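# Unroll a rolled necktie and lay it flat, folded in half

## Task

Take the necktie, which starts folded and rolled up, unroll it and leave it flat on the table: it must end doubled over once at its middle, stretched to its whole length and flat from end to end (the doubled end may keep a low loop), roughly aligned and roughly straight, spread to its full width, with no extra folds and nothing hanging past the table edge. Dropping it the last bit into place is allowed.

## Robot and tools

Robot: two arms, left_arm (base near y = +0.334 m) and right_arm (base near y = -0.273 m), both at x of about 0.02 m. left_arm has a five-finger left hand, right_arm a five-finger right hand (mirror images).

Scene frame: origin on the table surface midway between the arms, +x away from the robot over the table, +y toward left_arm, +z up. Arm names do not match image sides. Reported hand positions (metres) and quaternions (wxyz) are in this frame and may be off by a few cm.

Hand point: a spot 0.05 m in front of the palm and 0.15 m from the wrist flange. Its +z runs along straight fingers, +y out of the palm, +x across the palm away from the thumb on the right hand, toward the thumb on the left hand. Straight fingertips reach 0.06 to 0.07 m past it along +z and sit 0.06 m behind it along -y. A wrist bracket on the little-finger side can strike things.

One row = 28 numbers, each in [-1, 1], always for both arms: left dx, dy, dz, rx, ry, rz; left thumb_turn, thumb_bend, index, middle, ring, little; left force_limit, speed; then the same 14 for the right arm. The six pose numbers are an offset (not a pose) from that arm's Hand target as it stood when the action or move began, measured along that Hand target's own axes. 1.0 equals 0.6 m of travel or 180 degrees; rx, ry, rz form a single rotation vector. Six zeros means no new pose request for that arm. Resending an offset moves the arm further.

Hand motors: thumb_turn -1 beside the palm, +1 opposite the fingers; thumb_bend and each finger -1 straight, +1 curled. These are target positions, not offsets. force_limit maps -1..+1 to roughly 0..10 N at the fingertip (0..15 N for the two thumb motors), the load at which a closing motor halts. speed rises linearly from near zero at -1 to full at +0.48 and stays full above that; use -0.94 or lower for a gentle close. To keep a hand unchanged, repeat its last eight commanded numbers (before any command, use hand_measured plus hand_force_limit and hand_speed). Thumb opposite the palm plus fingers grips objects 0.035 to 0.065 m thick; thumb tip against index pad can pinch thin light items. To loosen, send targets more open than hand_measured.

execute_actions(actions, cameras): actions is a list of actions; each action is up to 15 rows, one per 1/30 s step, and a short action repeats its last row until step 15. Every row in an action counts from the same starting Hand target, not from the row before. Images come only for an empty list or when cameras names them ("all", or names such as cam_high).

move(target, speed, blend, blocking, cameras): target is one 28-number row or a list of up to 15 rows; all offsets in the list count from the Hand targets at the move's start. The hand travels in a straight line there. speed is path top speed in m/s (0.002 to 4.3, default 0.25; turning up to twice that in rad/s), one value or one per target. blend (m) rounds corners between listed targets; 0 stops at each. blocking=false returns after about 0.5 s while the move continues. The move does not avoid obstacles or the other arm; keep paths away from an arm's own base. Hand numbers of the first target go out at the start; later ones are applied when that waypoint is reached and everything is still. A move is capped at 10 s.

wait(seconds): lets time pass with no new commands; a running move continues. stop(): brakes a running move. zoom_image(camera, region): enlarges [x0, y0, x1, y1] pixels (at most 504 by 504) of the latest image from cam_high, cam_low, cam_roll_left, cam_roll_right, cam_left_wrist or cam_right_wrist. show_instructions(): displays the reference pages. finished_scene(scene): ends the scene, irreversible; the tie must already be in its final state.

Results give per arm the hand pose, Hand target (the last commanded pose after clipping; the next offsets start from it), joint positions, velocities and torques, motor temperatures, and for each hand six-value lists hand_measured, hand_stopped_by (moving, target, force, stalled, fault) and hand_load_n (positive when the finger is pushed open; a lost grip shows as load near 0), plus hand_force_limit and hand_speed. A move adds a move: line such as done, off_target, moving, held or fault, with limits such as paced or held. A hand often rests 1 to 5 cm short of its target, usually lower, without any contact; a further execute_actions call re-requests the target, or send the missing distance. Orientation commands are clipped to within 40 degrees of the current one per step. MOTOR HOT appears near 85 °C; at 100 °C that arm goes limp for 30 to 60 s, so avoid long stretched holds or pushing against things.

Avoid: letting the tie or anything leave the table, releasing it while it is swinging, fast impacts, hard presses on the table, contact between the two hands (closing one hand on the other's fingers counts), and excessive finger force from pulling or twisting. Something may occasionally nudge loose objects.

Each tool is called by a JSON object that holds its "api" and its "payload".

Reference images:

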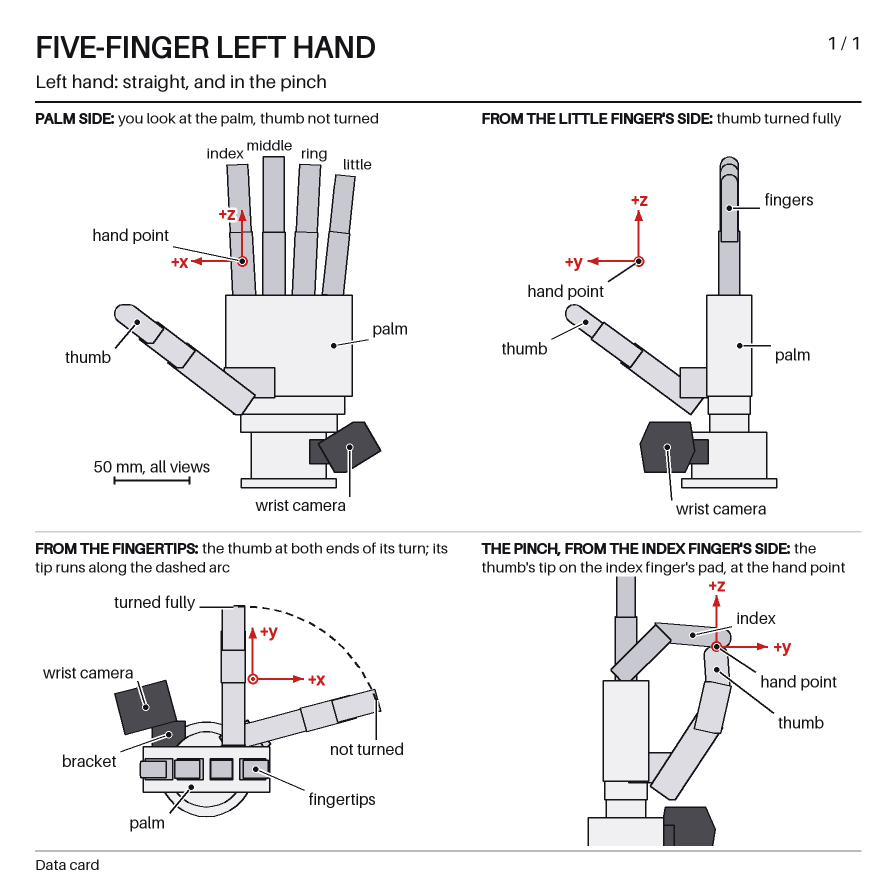

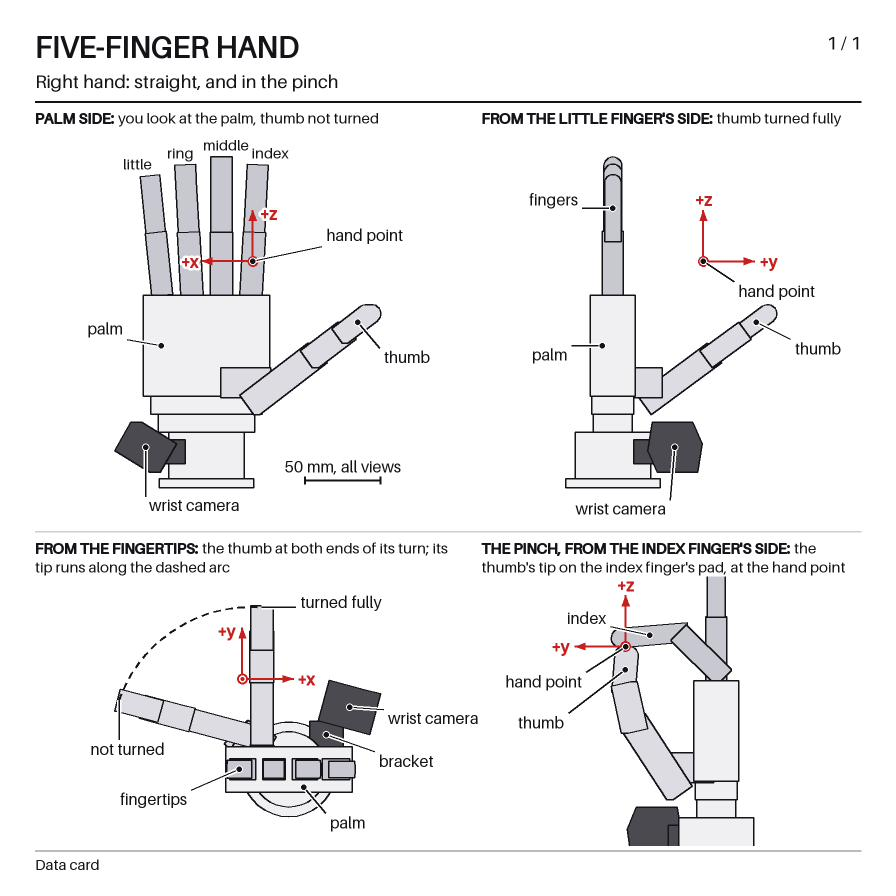

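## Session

{"api": "execute_actions", "payload": {"actions": []}}

{"api": "zoom_image", "payload": {"camera": "cam_roll_right", "region": [310, 220, 430, 290]}}

{"api": "zoom_image", "payload": {"camera": "cam_roll_left", "region": [110, 220, 310, 290]}}

Scene clock: 0.00 s.
left_arm: end_effector_position=(+0.9636, +0.2337, +0.1884) hand_measured=(-1.000, -1.000, -1.000, -1.000, -1.000, -1.000) hand_load_n=(+0.0, +0.0, +0.0, -0.5, +0.0, +0.0) hand_stopped_by=(target, target, target, target, target, target) hand_force_limit=0.00 hand_speed=-0.80 end_effector_quat_wxyz=(-0.297, +0.680, -0.397, +0.540) | right_arm: end_effector_position=(+0.8590, -0.1475, +0.1508) hand_measured=(-1.000, -1.000, -1.000, -1.000, -1.000, -1.000) hand_load_n=(+0.0, +0.0, +0.0, +0.0, +0.0, +0.0) hand_stopped_by=(target, target, target, target, target, target) hand_force_limit=0.00 hand_speed=-0.80 end_effector_quat_wxyz=(-0.537, +0.682, -0.210, +0.449)
Joint positions: left_arm=[-0.053 2.301 2.072 -0.014 -0.022 -0.545] | right_arm=[0.043 2.162 1.594 0.544 -0.551 -0.41]
Joint velocities: within noise
Joint torques (N m): no reading
Motor temperatures (°C): left_arm=[27 35 27 23 24 24] | right_arm=[24 31 22 24 23 22]
Heat: left arm: hottest shoulder 35 °C; right arm: hottest shoulder 31 °C.
Hand target: left_arm +0.9686, +0.2335, +0.1880; -0.299, +0.678, -0.396, +0.543 | right_arm +0.8648, -0.1474, +0.1594; -0.539, +0.678, -0.205, +0.456
camera_calibration:
cam_left_wrist: T_world_to_cam=[[0.2546, 0.23219, 0.93876, -0.47136], [-0.47329, -0.81662, 0.33034, 0.58378], [0.84331, -0.52841, -0.09802, -0.55629]] pos_world=[0.86543, 0.29222, 0.19512]
cam_right_wrist: T_world_to_cam=[[0.35851, -0.5059, -0.78456, -0.26094], [-0.81165, 0.24627, -0.52969, 0.80667], [0.46119, 0.82669, -0.32232, -0.10827]] pos_world=[0.79822, -0.24117, 0.18766]

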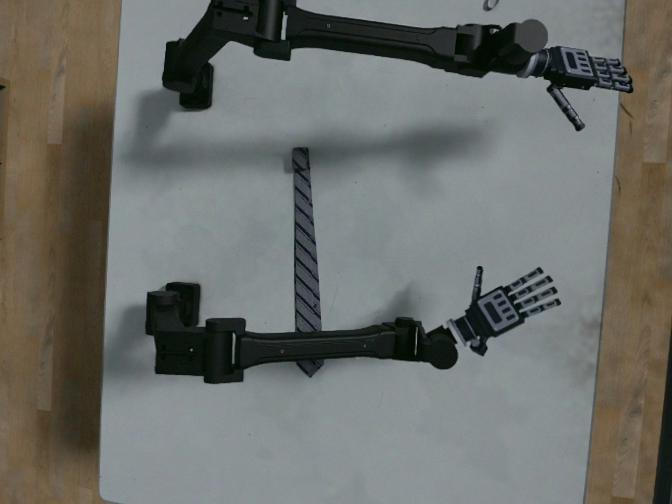

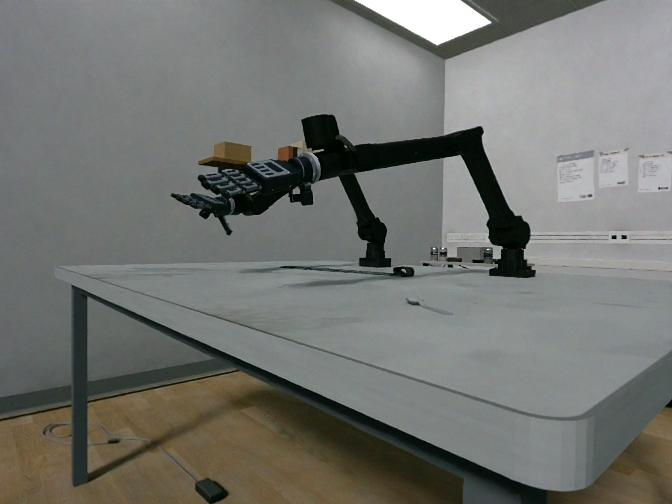

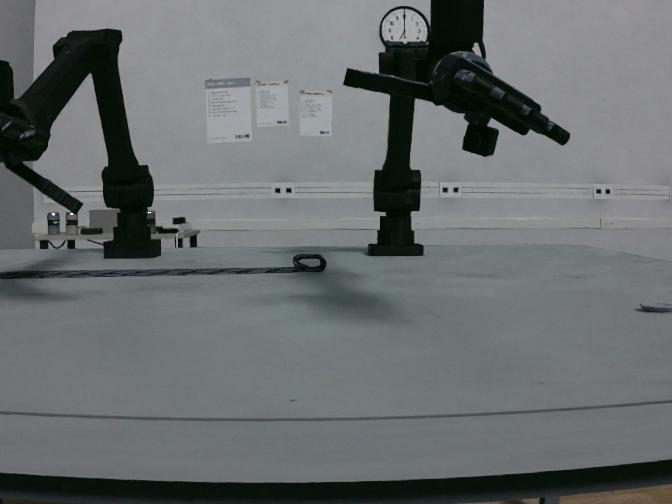

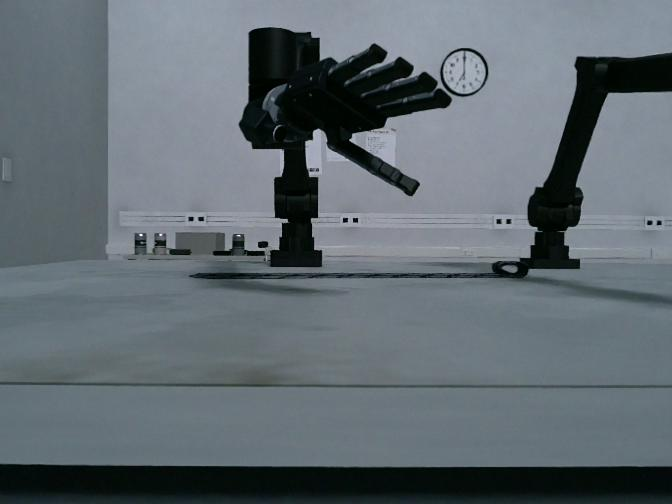

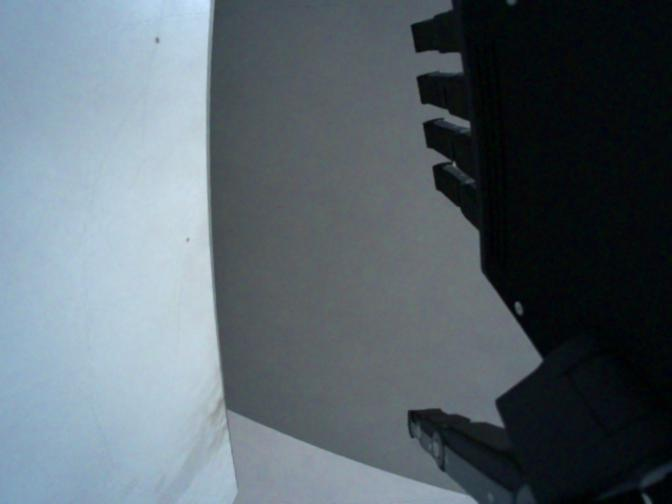

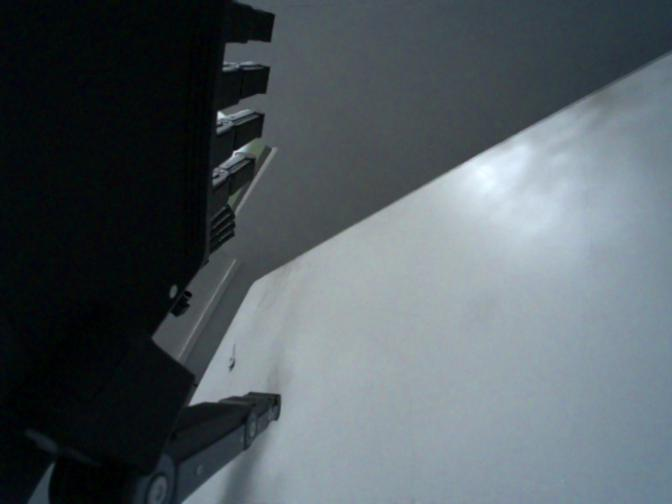

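Scaled by 4.200 from the camera's image (finer frame: 960x720).

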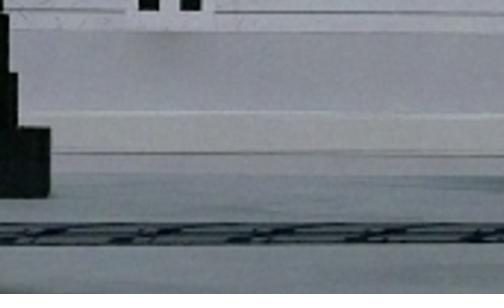

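Scaled by 2.520 from the camera's image (finer frame: 960x720).

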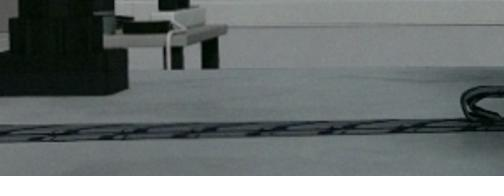

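{"api": "move", "payload": {"target": [[0.226,0.383,-0.978,-0.214,-0.388,-0.283,-1,-1,-1,-1,-1,-1,0,-0.8,0,0,0,0,0,0,-1,-1,-1,-1,-1,-1,0,-0.8],[0.130,0.543,-0.933,-0.214,-0.388,-0.283,-1,-1,-1,-1,-1,-1,0,-0.8,0,0,0,0,0,0,-1,-1,-1,-1,-1,-1,0,-0.8]], "speed": [0.3,0.15], "cameras": ["cam_high","cam_roll_right","cam_roll_left"]}}

{"api": "zoom_image", "payload": {"camera": "cam_roll_left", "region": [230, 200, 370, 300]}}

{"api": "zoom_image", "payload": {"camera": "cam_roll_right", "region": [420, 200, 560, 300]}}

Scene clock: 22.57 s.
left_arm: end_effector_position=(+0.3670, +0.0166, +0.0962) hand_measured=(-1.000, -1.000, -1.000, -1.000, -1.000, -1.000) hand_load_n=(+0.0, +0.0, +0.0, +0.0, +0.0, +0.0) hand_stopped_by=(target, target, target, target, target, target) hand_force_limit=0.00 hand_speed=-0.80 end_effector_quat_wxyz=(+0.020, +0.999, -0.048, -0.003) | right_arm: end_effector_position=(+0.8590, -0.1475, +0.1508) hand_measured=(-1.000, -1.000, -1.000, -1.000, -1.000, -1.000) hand_load_n=(+0.0, +0.0, +0.0, +0.0, +0.0, +0.0) hand_stopped_by=(target, target, target, target, target, target) hand_force_limit=0.00 hand_speed=-0.80 end_effector_quat_wxyz=(-0.537, +0.682, -0.210, +0.449)
Joint positions: left_arm=[-0.65 1.494 1.067 -1.127 0.036 -2.12] | right_arm=[0.043 2.162 1.594 0.544 -0.551 -0.41]
Joint torques (N m): left_arm=[-0.44 -10.05 6.35 0.5 0.07 -0.04] | right_arm=[1.08 -19.14 8.84 2.4 0.03 -0.08]
Heat: left arm: hottest shoulder 37 °C; right arm: hottest shoulder 33 °C.
Hand target: left_arm +0.3625, +0.0149, +0.0847; +0.001, +1.000, -0.001, +0.000 | right_arm +0.8648, -0.1474, +0.1594; -0.539, +0.678, -0.205, +0.456
Off the commanded pose: left_arm 0.012 m, 6 deg | right_arm 0.010 m, 1 deg.
joint sent to its limit (left arm) — joint 6 (wrist roll), lower limit. The joint targets are off in orientation, not in position.
move: off_target (left_arm)
Images, in order (width x height): cam_high 672x504, cam_roll_left 672x504, cam_roll_right 672x504.

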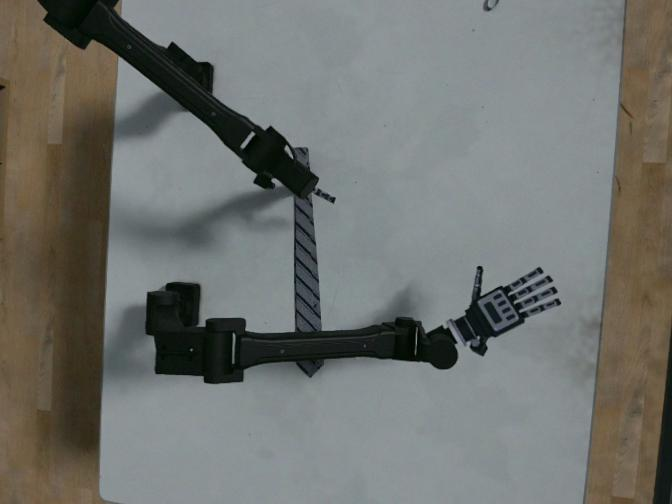

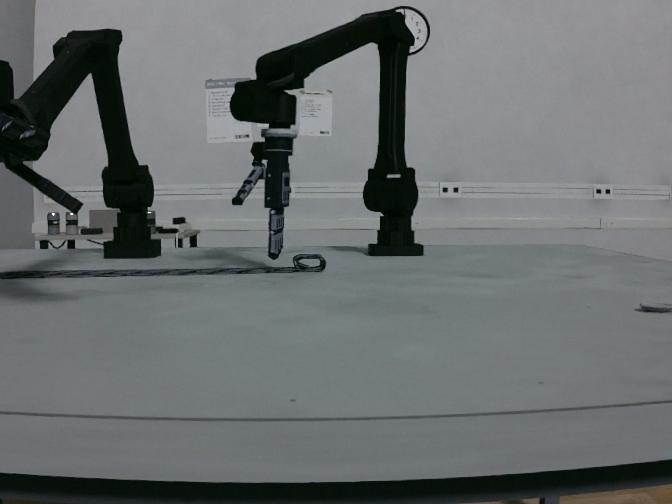

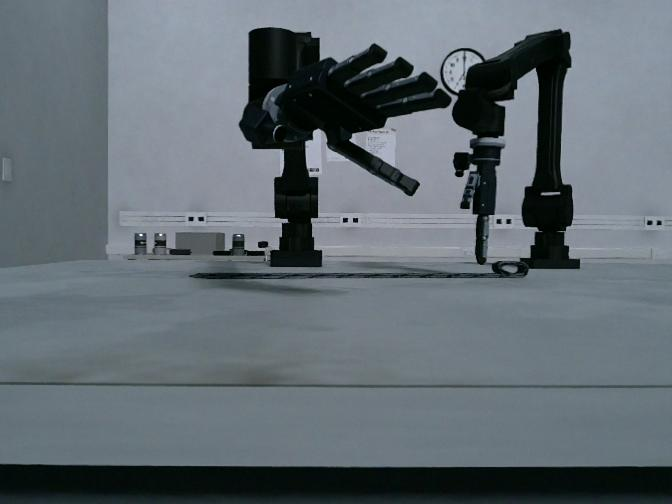

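Scaled by 3.600 from the camera's image (finer frame: 960x720).

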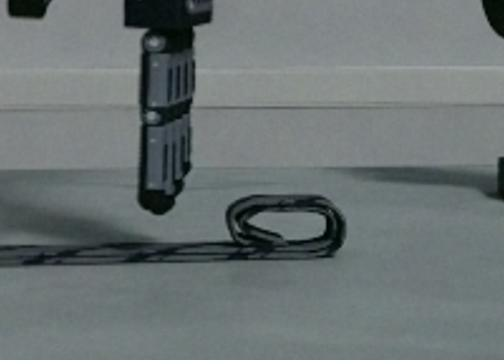

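Scaled by 3.600 from the camera's image (finer frame: 960x720).

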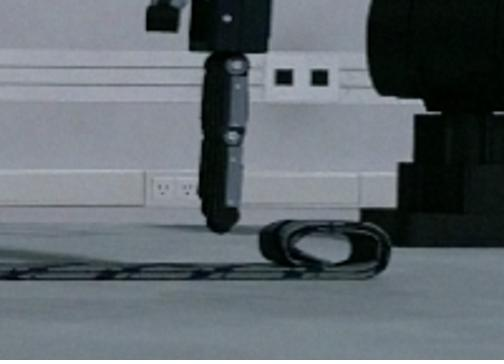

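{"api": "move", "payload": {"target": [[0,0,0.012,0,0,0,-1,-1,-1,-1,-1,-1,0,-0.8,0,0,0,0,0,0,-1,-1,-1,-1,-1,-1,0,-0.8],[-0.03,-0.26,0.012,0,0,0,-1,-1,-1,-1,-1,-1,0,-0.8,0,0,0,0,0,0,-1,-1,-1,-1,-1,-1,0,-0.8]], "speed": 0.15, "cameras": ["cam_high","cam_roll_right","cam_roll_left"]}}

{"api": "zoom_image", "payload": {"camera": "cam_roll_left", "region": [280, 210, 440, 300]}}

{"api": "zoom_image", "payload": {"camera": "cam_roll_right", "region": [470, 210, 650, 300]}}

Scene clock: 29.73 s.
left_arm: end_effector_position=(+0.3501, +0.1660, +0.0803) hand_measured=(-1.000, -1.000, -1.000, -1.000, -1.000, -1.000) hand_load_n=(+0.0, +0.0, +0.0, +0.0, +0.0, +0.0) hand_stopped_by=(target, target, target, target, target, target) hand_force_limit=0.00 hand_speed=-0.80 end_effector_quat_wxyz=(+0.002, +1.000, +0.001, +0.003) | right_arm: end_effector_position=(+0.8590, -0.1475, +0.1508) hand_measured=(-1.000, -1.000, -1.000, -1.000, -1.000, -1.000) hand_load_n=(+0.0, +0.0, +0.0, +0.0, +0.0, +0.0) hand_stopped_by=(target, target, target, target, target, target) hand_force_limit=0.00 hand_speed=-0.80 end_effector_quat_wxyz=(-0.537, +0.682, -0.210, +0.449)
Joint positions: left_arm=[-0.345 1.277 0.812 -1.098 0.001 -1.914] | right_arm=[0.043 2.162 1.594 0.544 -0.551 -0.41]
Joint torques (N m): left_arm=[0.85 -8.23 5.89 -0.01 -0.01 0.19] | right_arm=[1.14 -19.14 8.81 2.43 0.03 -0.08]
Heat: left arm: hottest shoulder 37 °C; right arm: hottest shoulder 33 °C.
Hand target: left_arm +0.3448, +0.1708, +0.0774; +0.001, +1.000, -0.001, +0.000 | right_arm +0.8648, -0.1474, +0.1594; -0.539, +0.678, -0.205, +0.456
Off the commanded pose: left_arm 0.008 m, 0 deg | right_arm 0.010 m, 1 deg.
move: done
Images, in order (width x height): cam_high 672x504, cam_roll_left 672x504, cam_roll_right 672x504.

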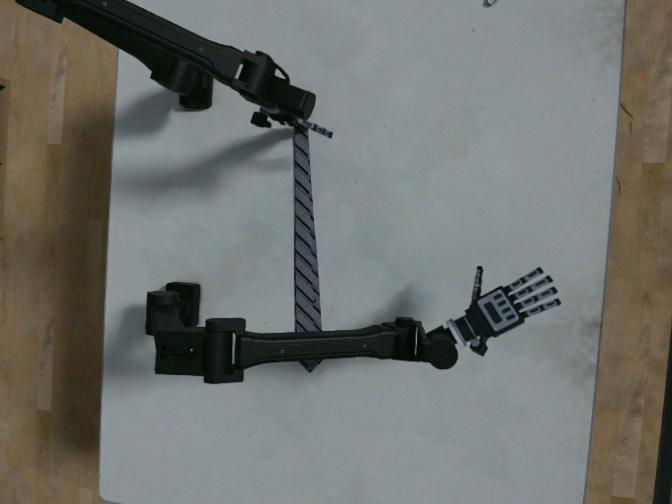

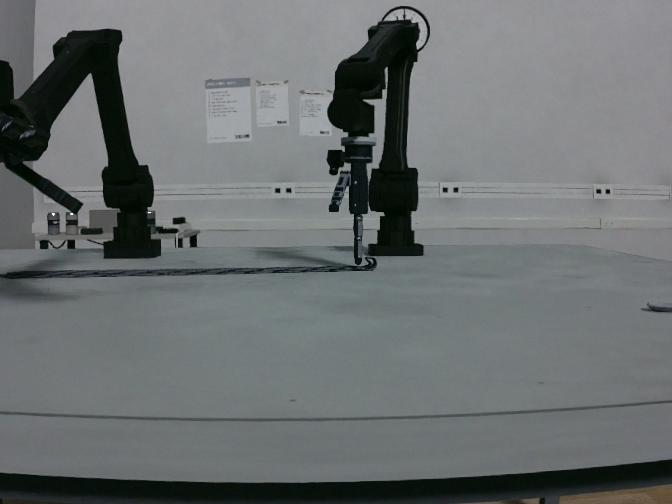

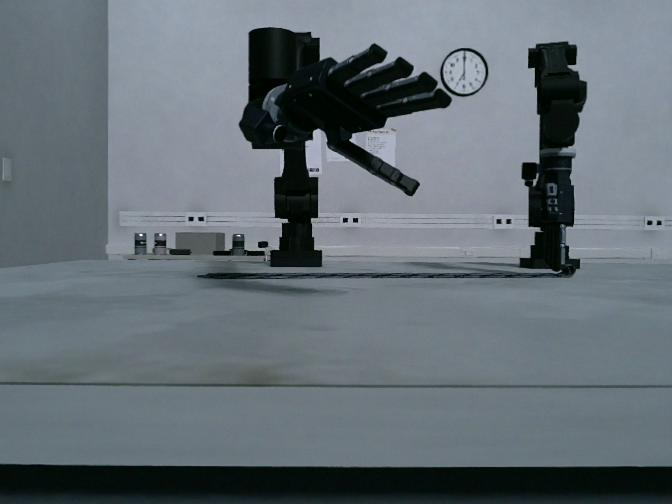

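Scaled by 3.150 from the camera's image (finer frame: 960x720).

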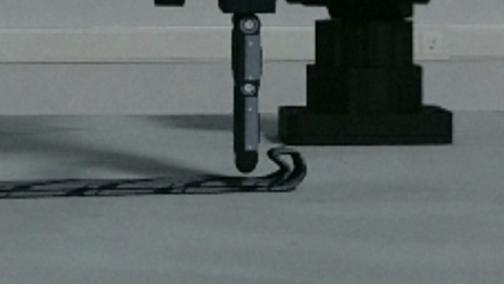

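Scaled by 2.800 from the camera's image (finer frame: 960x720).

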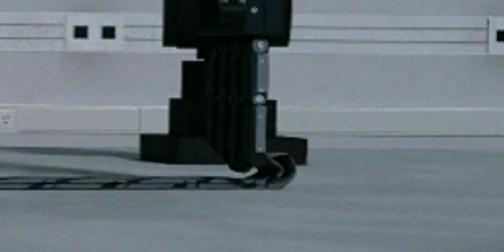

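{"api": "move", "payload": {"target": [[-0.015,-0.12,0.003,0,0,0,-1,-1,-1,-1,-1,-1,0,-0.8,0,0,0,0,0,0,-1,-1,-1,-1,-1,-1,0,-0.8],[-0.015,-0.10,-0.06,0,0,0,-1,-1,-1,-1,-1,-1,0,-0.8,0,0,0,0,0,0,-1,-1,-1,-1,-1,-1,0,-0.8],[-0.28,-0.10,-0.23,0,0,0,-1,-1,-1,-1,-1,-1,0,-0.8,0,0,0,0,0,0,-1,-1,-1,-1,-1,-1,0,-0.8]], "speed": [0.15,0.2,0.25], "blend": [0,0.02,0], "cameras": ["cam_high","cam_roll_right","cam_roll_left"]}}

{"api": "zoom_image", "payload": {"camera": "cam_roll_left", "region": [320, 240, 440, 300]}}

{"api": "zoom_image", "payload": {"camera": "cam_roll_right", "region": [500, 230, 640, 300]}}

{"api": "zoom_image", "payload": {"camera": "cam_high", "region": [240, 80, 360, 180]}}

Scene clock: 37.77 s.
left_arm: end_effector_position=(+0.1766, +0.2331, +0.2071) hand_measured=(-1.000, -1.000, -1.000, -1.000, -1.000, -1.000) hand_load_n=(+0.0, +0.0, +0.0, +0.0, +0.0, +0.0) hand_stopped_by=(target, target, target, target, target, target) hand_force_limit=0.00 hand_speed=-0.80 end_effector_quat_wxyz=(+0.021, +0.999, -0.012, +0.042) | right_arm: end_effector_position=(+0.8590, -0.1475, +0.1508) hand_measured=(-1.000, -1.000, -1.000, -1.000, -1.000, -1.000) hand_load_n=(+0.0, +0.0, +0.0, +0.0, +0.0, +0.0) hand_stopped_by=(target, target, target, target, target, target) hand_force_limit=0.00 hand_speed=-0.80 end_effector_quat_wxyz=(-0.537, +0.682, -0.210, +0.449)
Joint positions: left_arm=[-0.27 0.559 0.752 -1.672 0.02 -1.814] | right_arm=[0.043 2.162 1.594 0.544 -0.551 -0.41]
Joint torques (N m): left_arm=[-0.79 2.02 9.16 -0.1 0.03 -0.04] | right_arm=[1.08 -19.14 8.83 2.41 0.03 -0.08]
Heat: left arm: hottest shoulder 37 °C; right arm: hottest shoulder 34 °C.
Hand target: left_arm +0.1769, +0.2312, +0.2153; +0.001, +1.000, -0.001, +0.000 | right_arm +0.8648, -0.1474, +0.1594; -0.539, +0.678, -0.205, +0.456
Off the commanded pose: left_arm 0.008 m, 5 deg | right_arm 0.010 m, 1 deg.
joint sent to its limit (left arm) — joint 4 (wrist pitch), lower limit. The joint targets are off in orientation, not in position.
move: off_target (left_arm); blend cut to 0.0198 m at target 2
Images, in order (width x height): cam_high 672x504, cam_roll_left 672x504, cam_roll_right 672x504.

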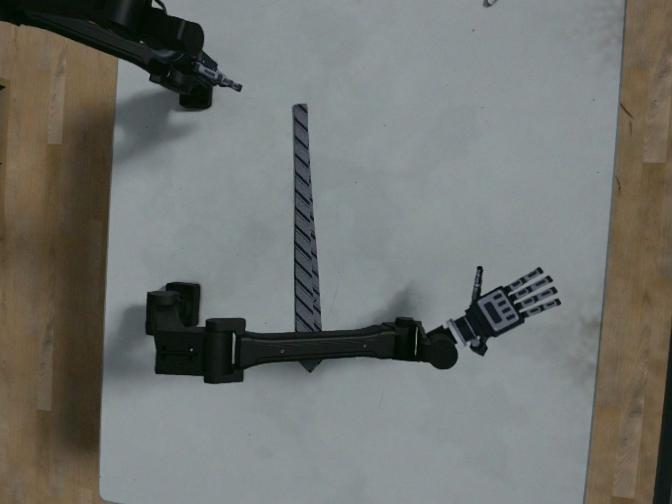

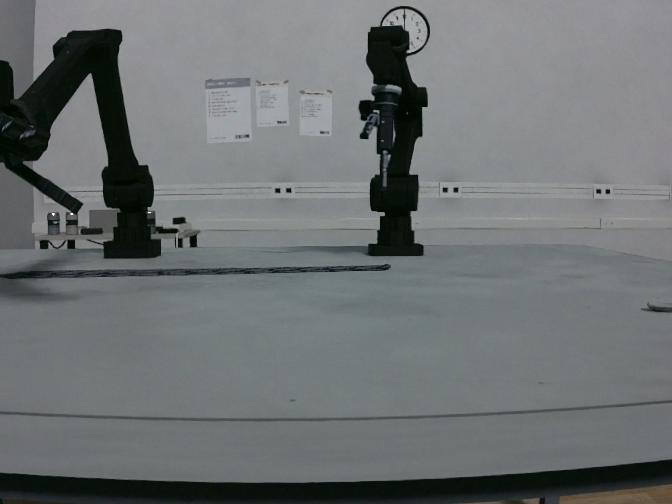

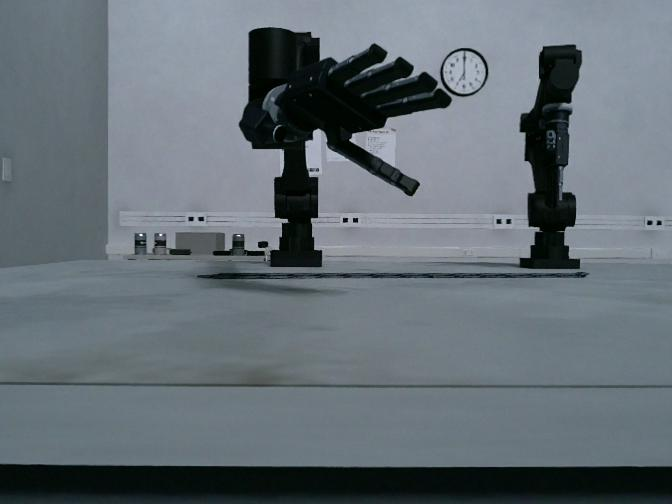

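Scaled by 4.200 from the camera's image (finer frame: 960x720).

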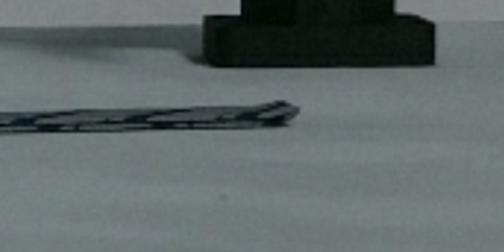

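Scaled by 3.600 from the camera's image (finer frame: 960x720).

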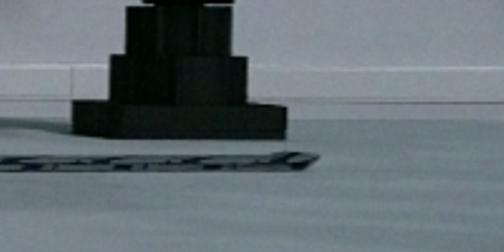

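Scaled by 4.200 from the camera's image (finer frame: 960x720).

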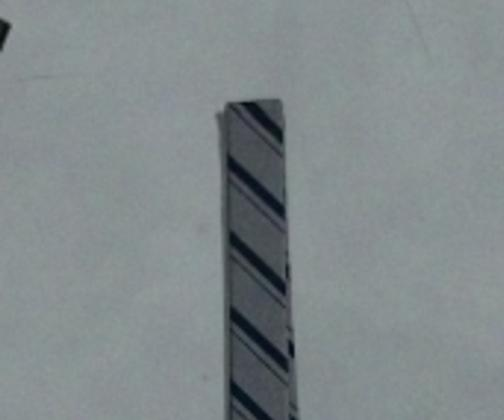

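Fully flat.

{"api": "finished_scene", "payload": {"scene": 2}}

The scene is finished: the task was done.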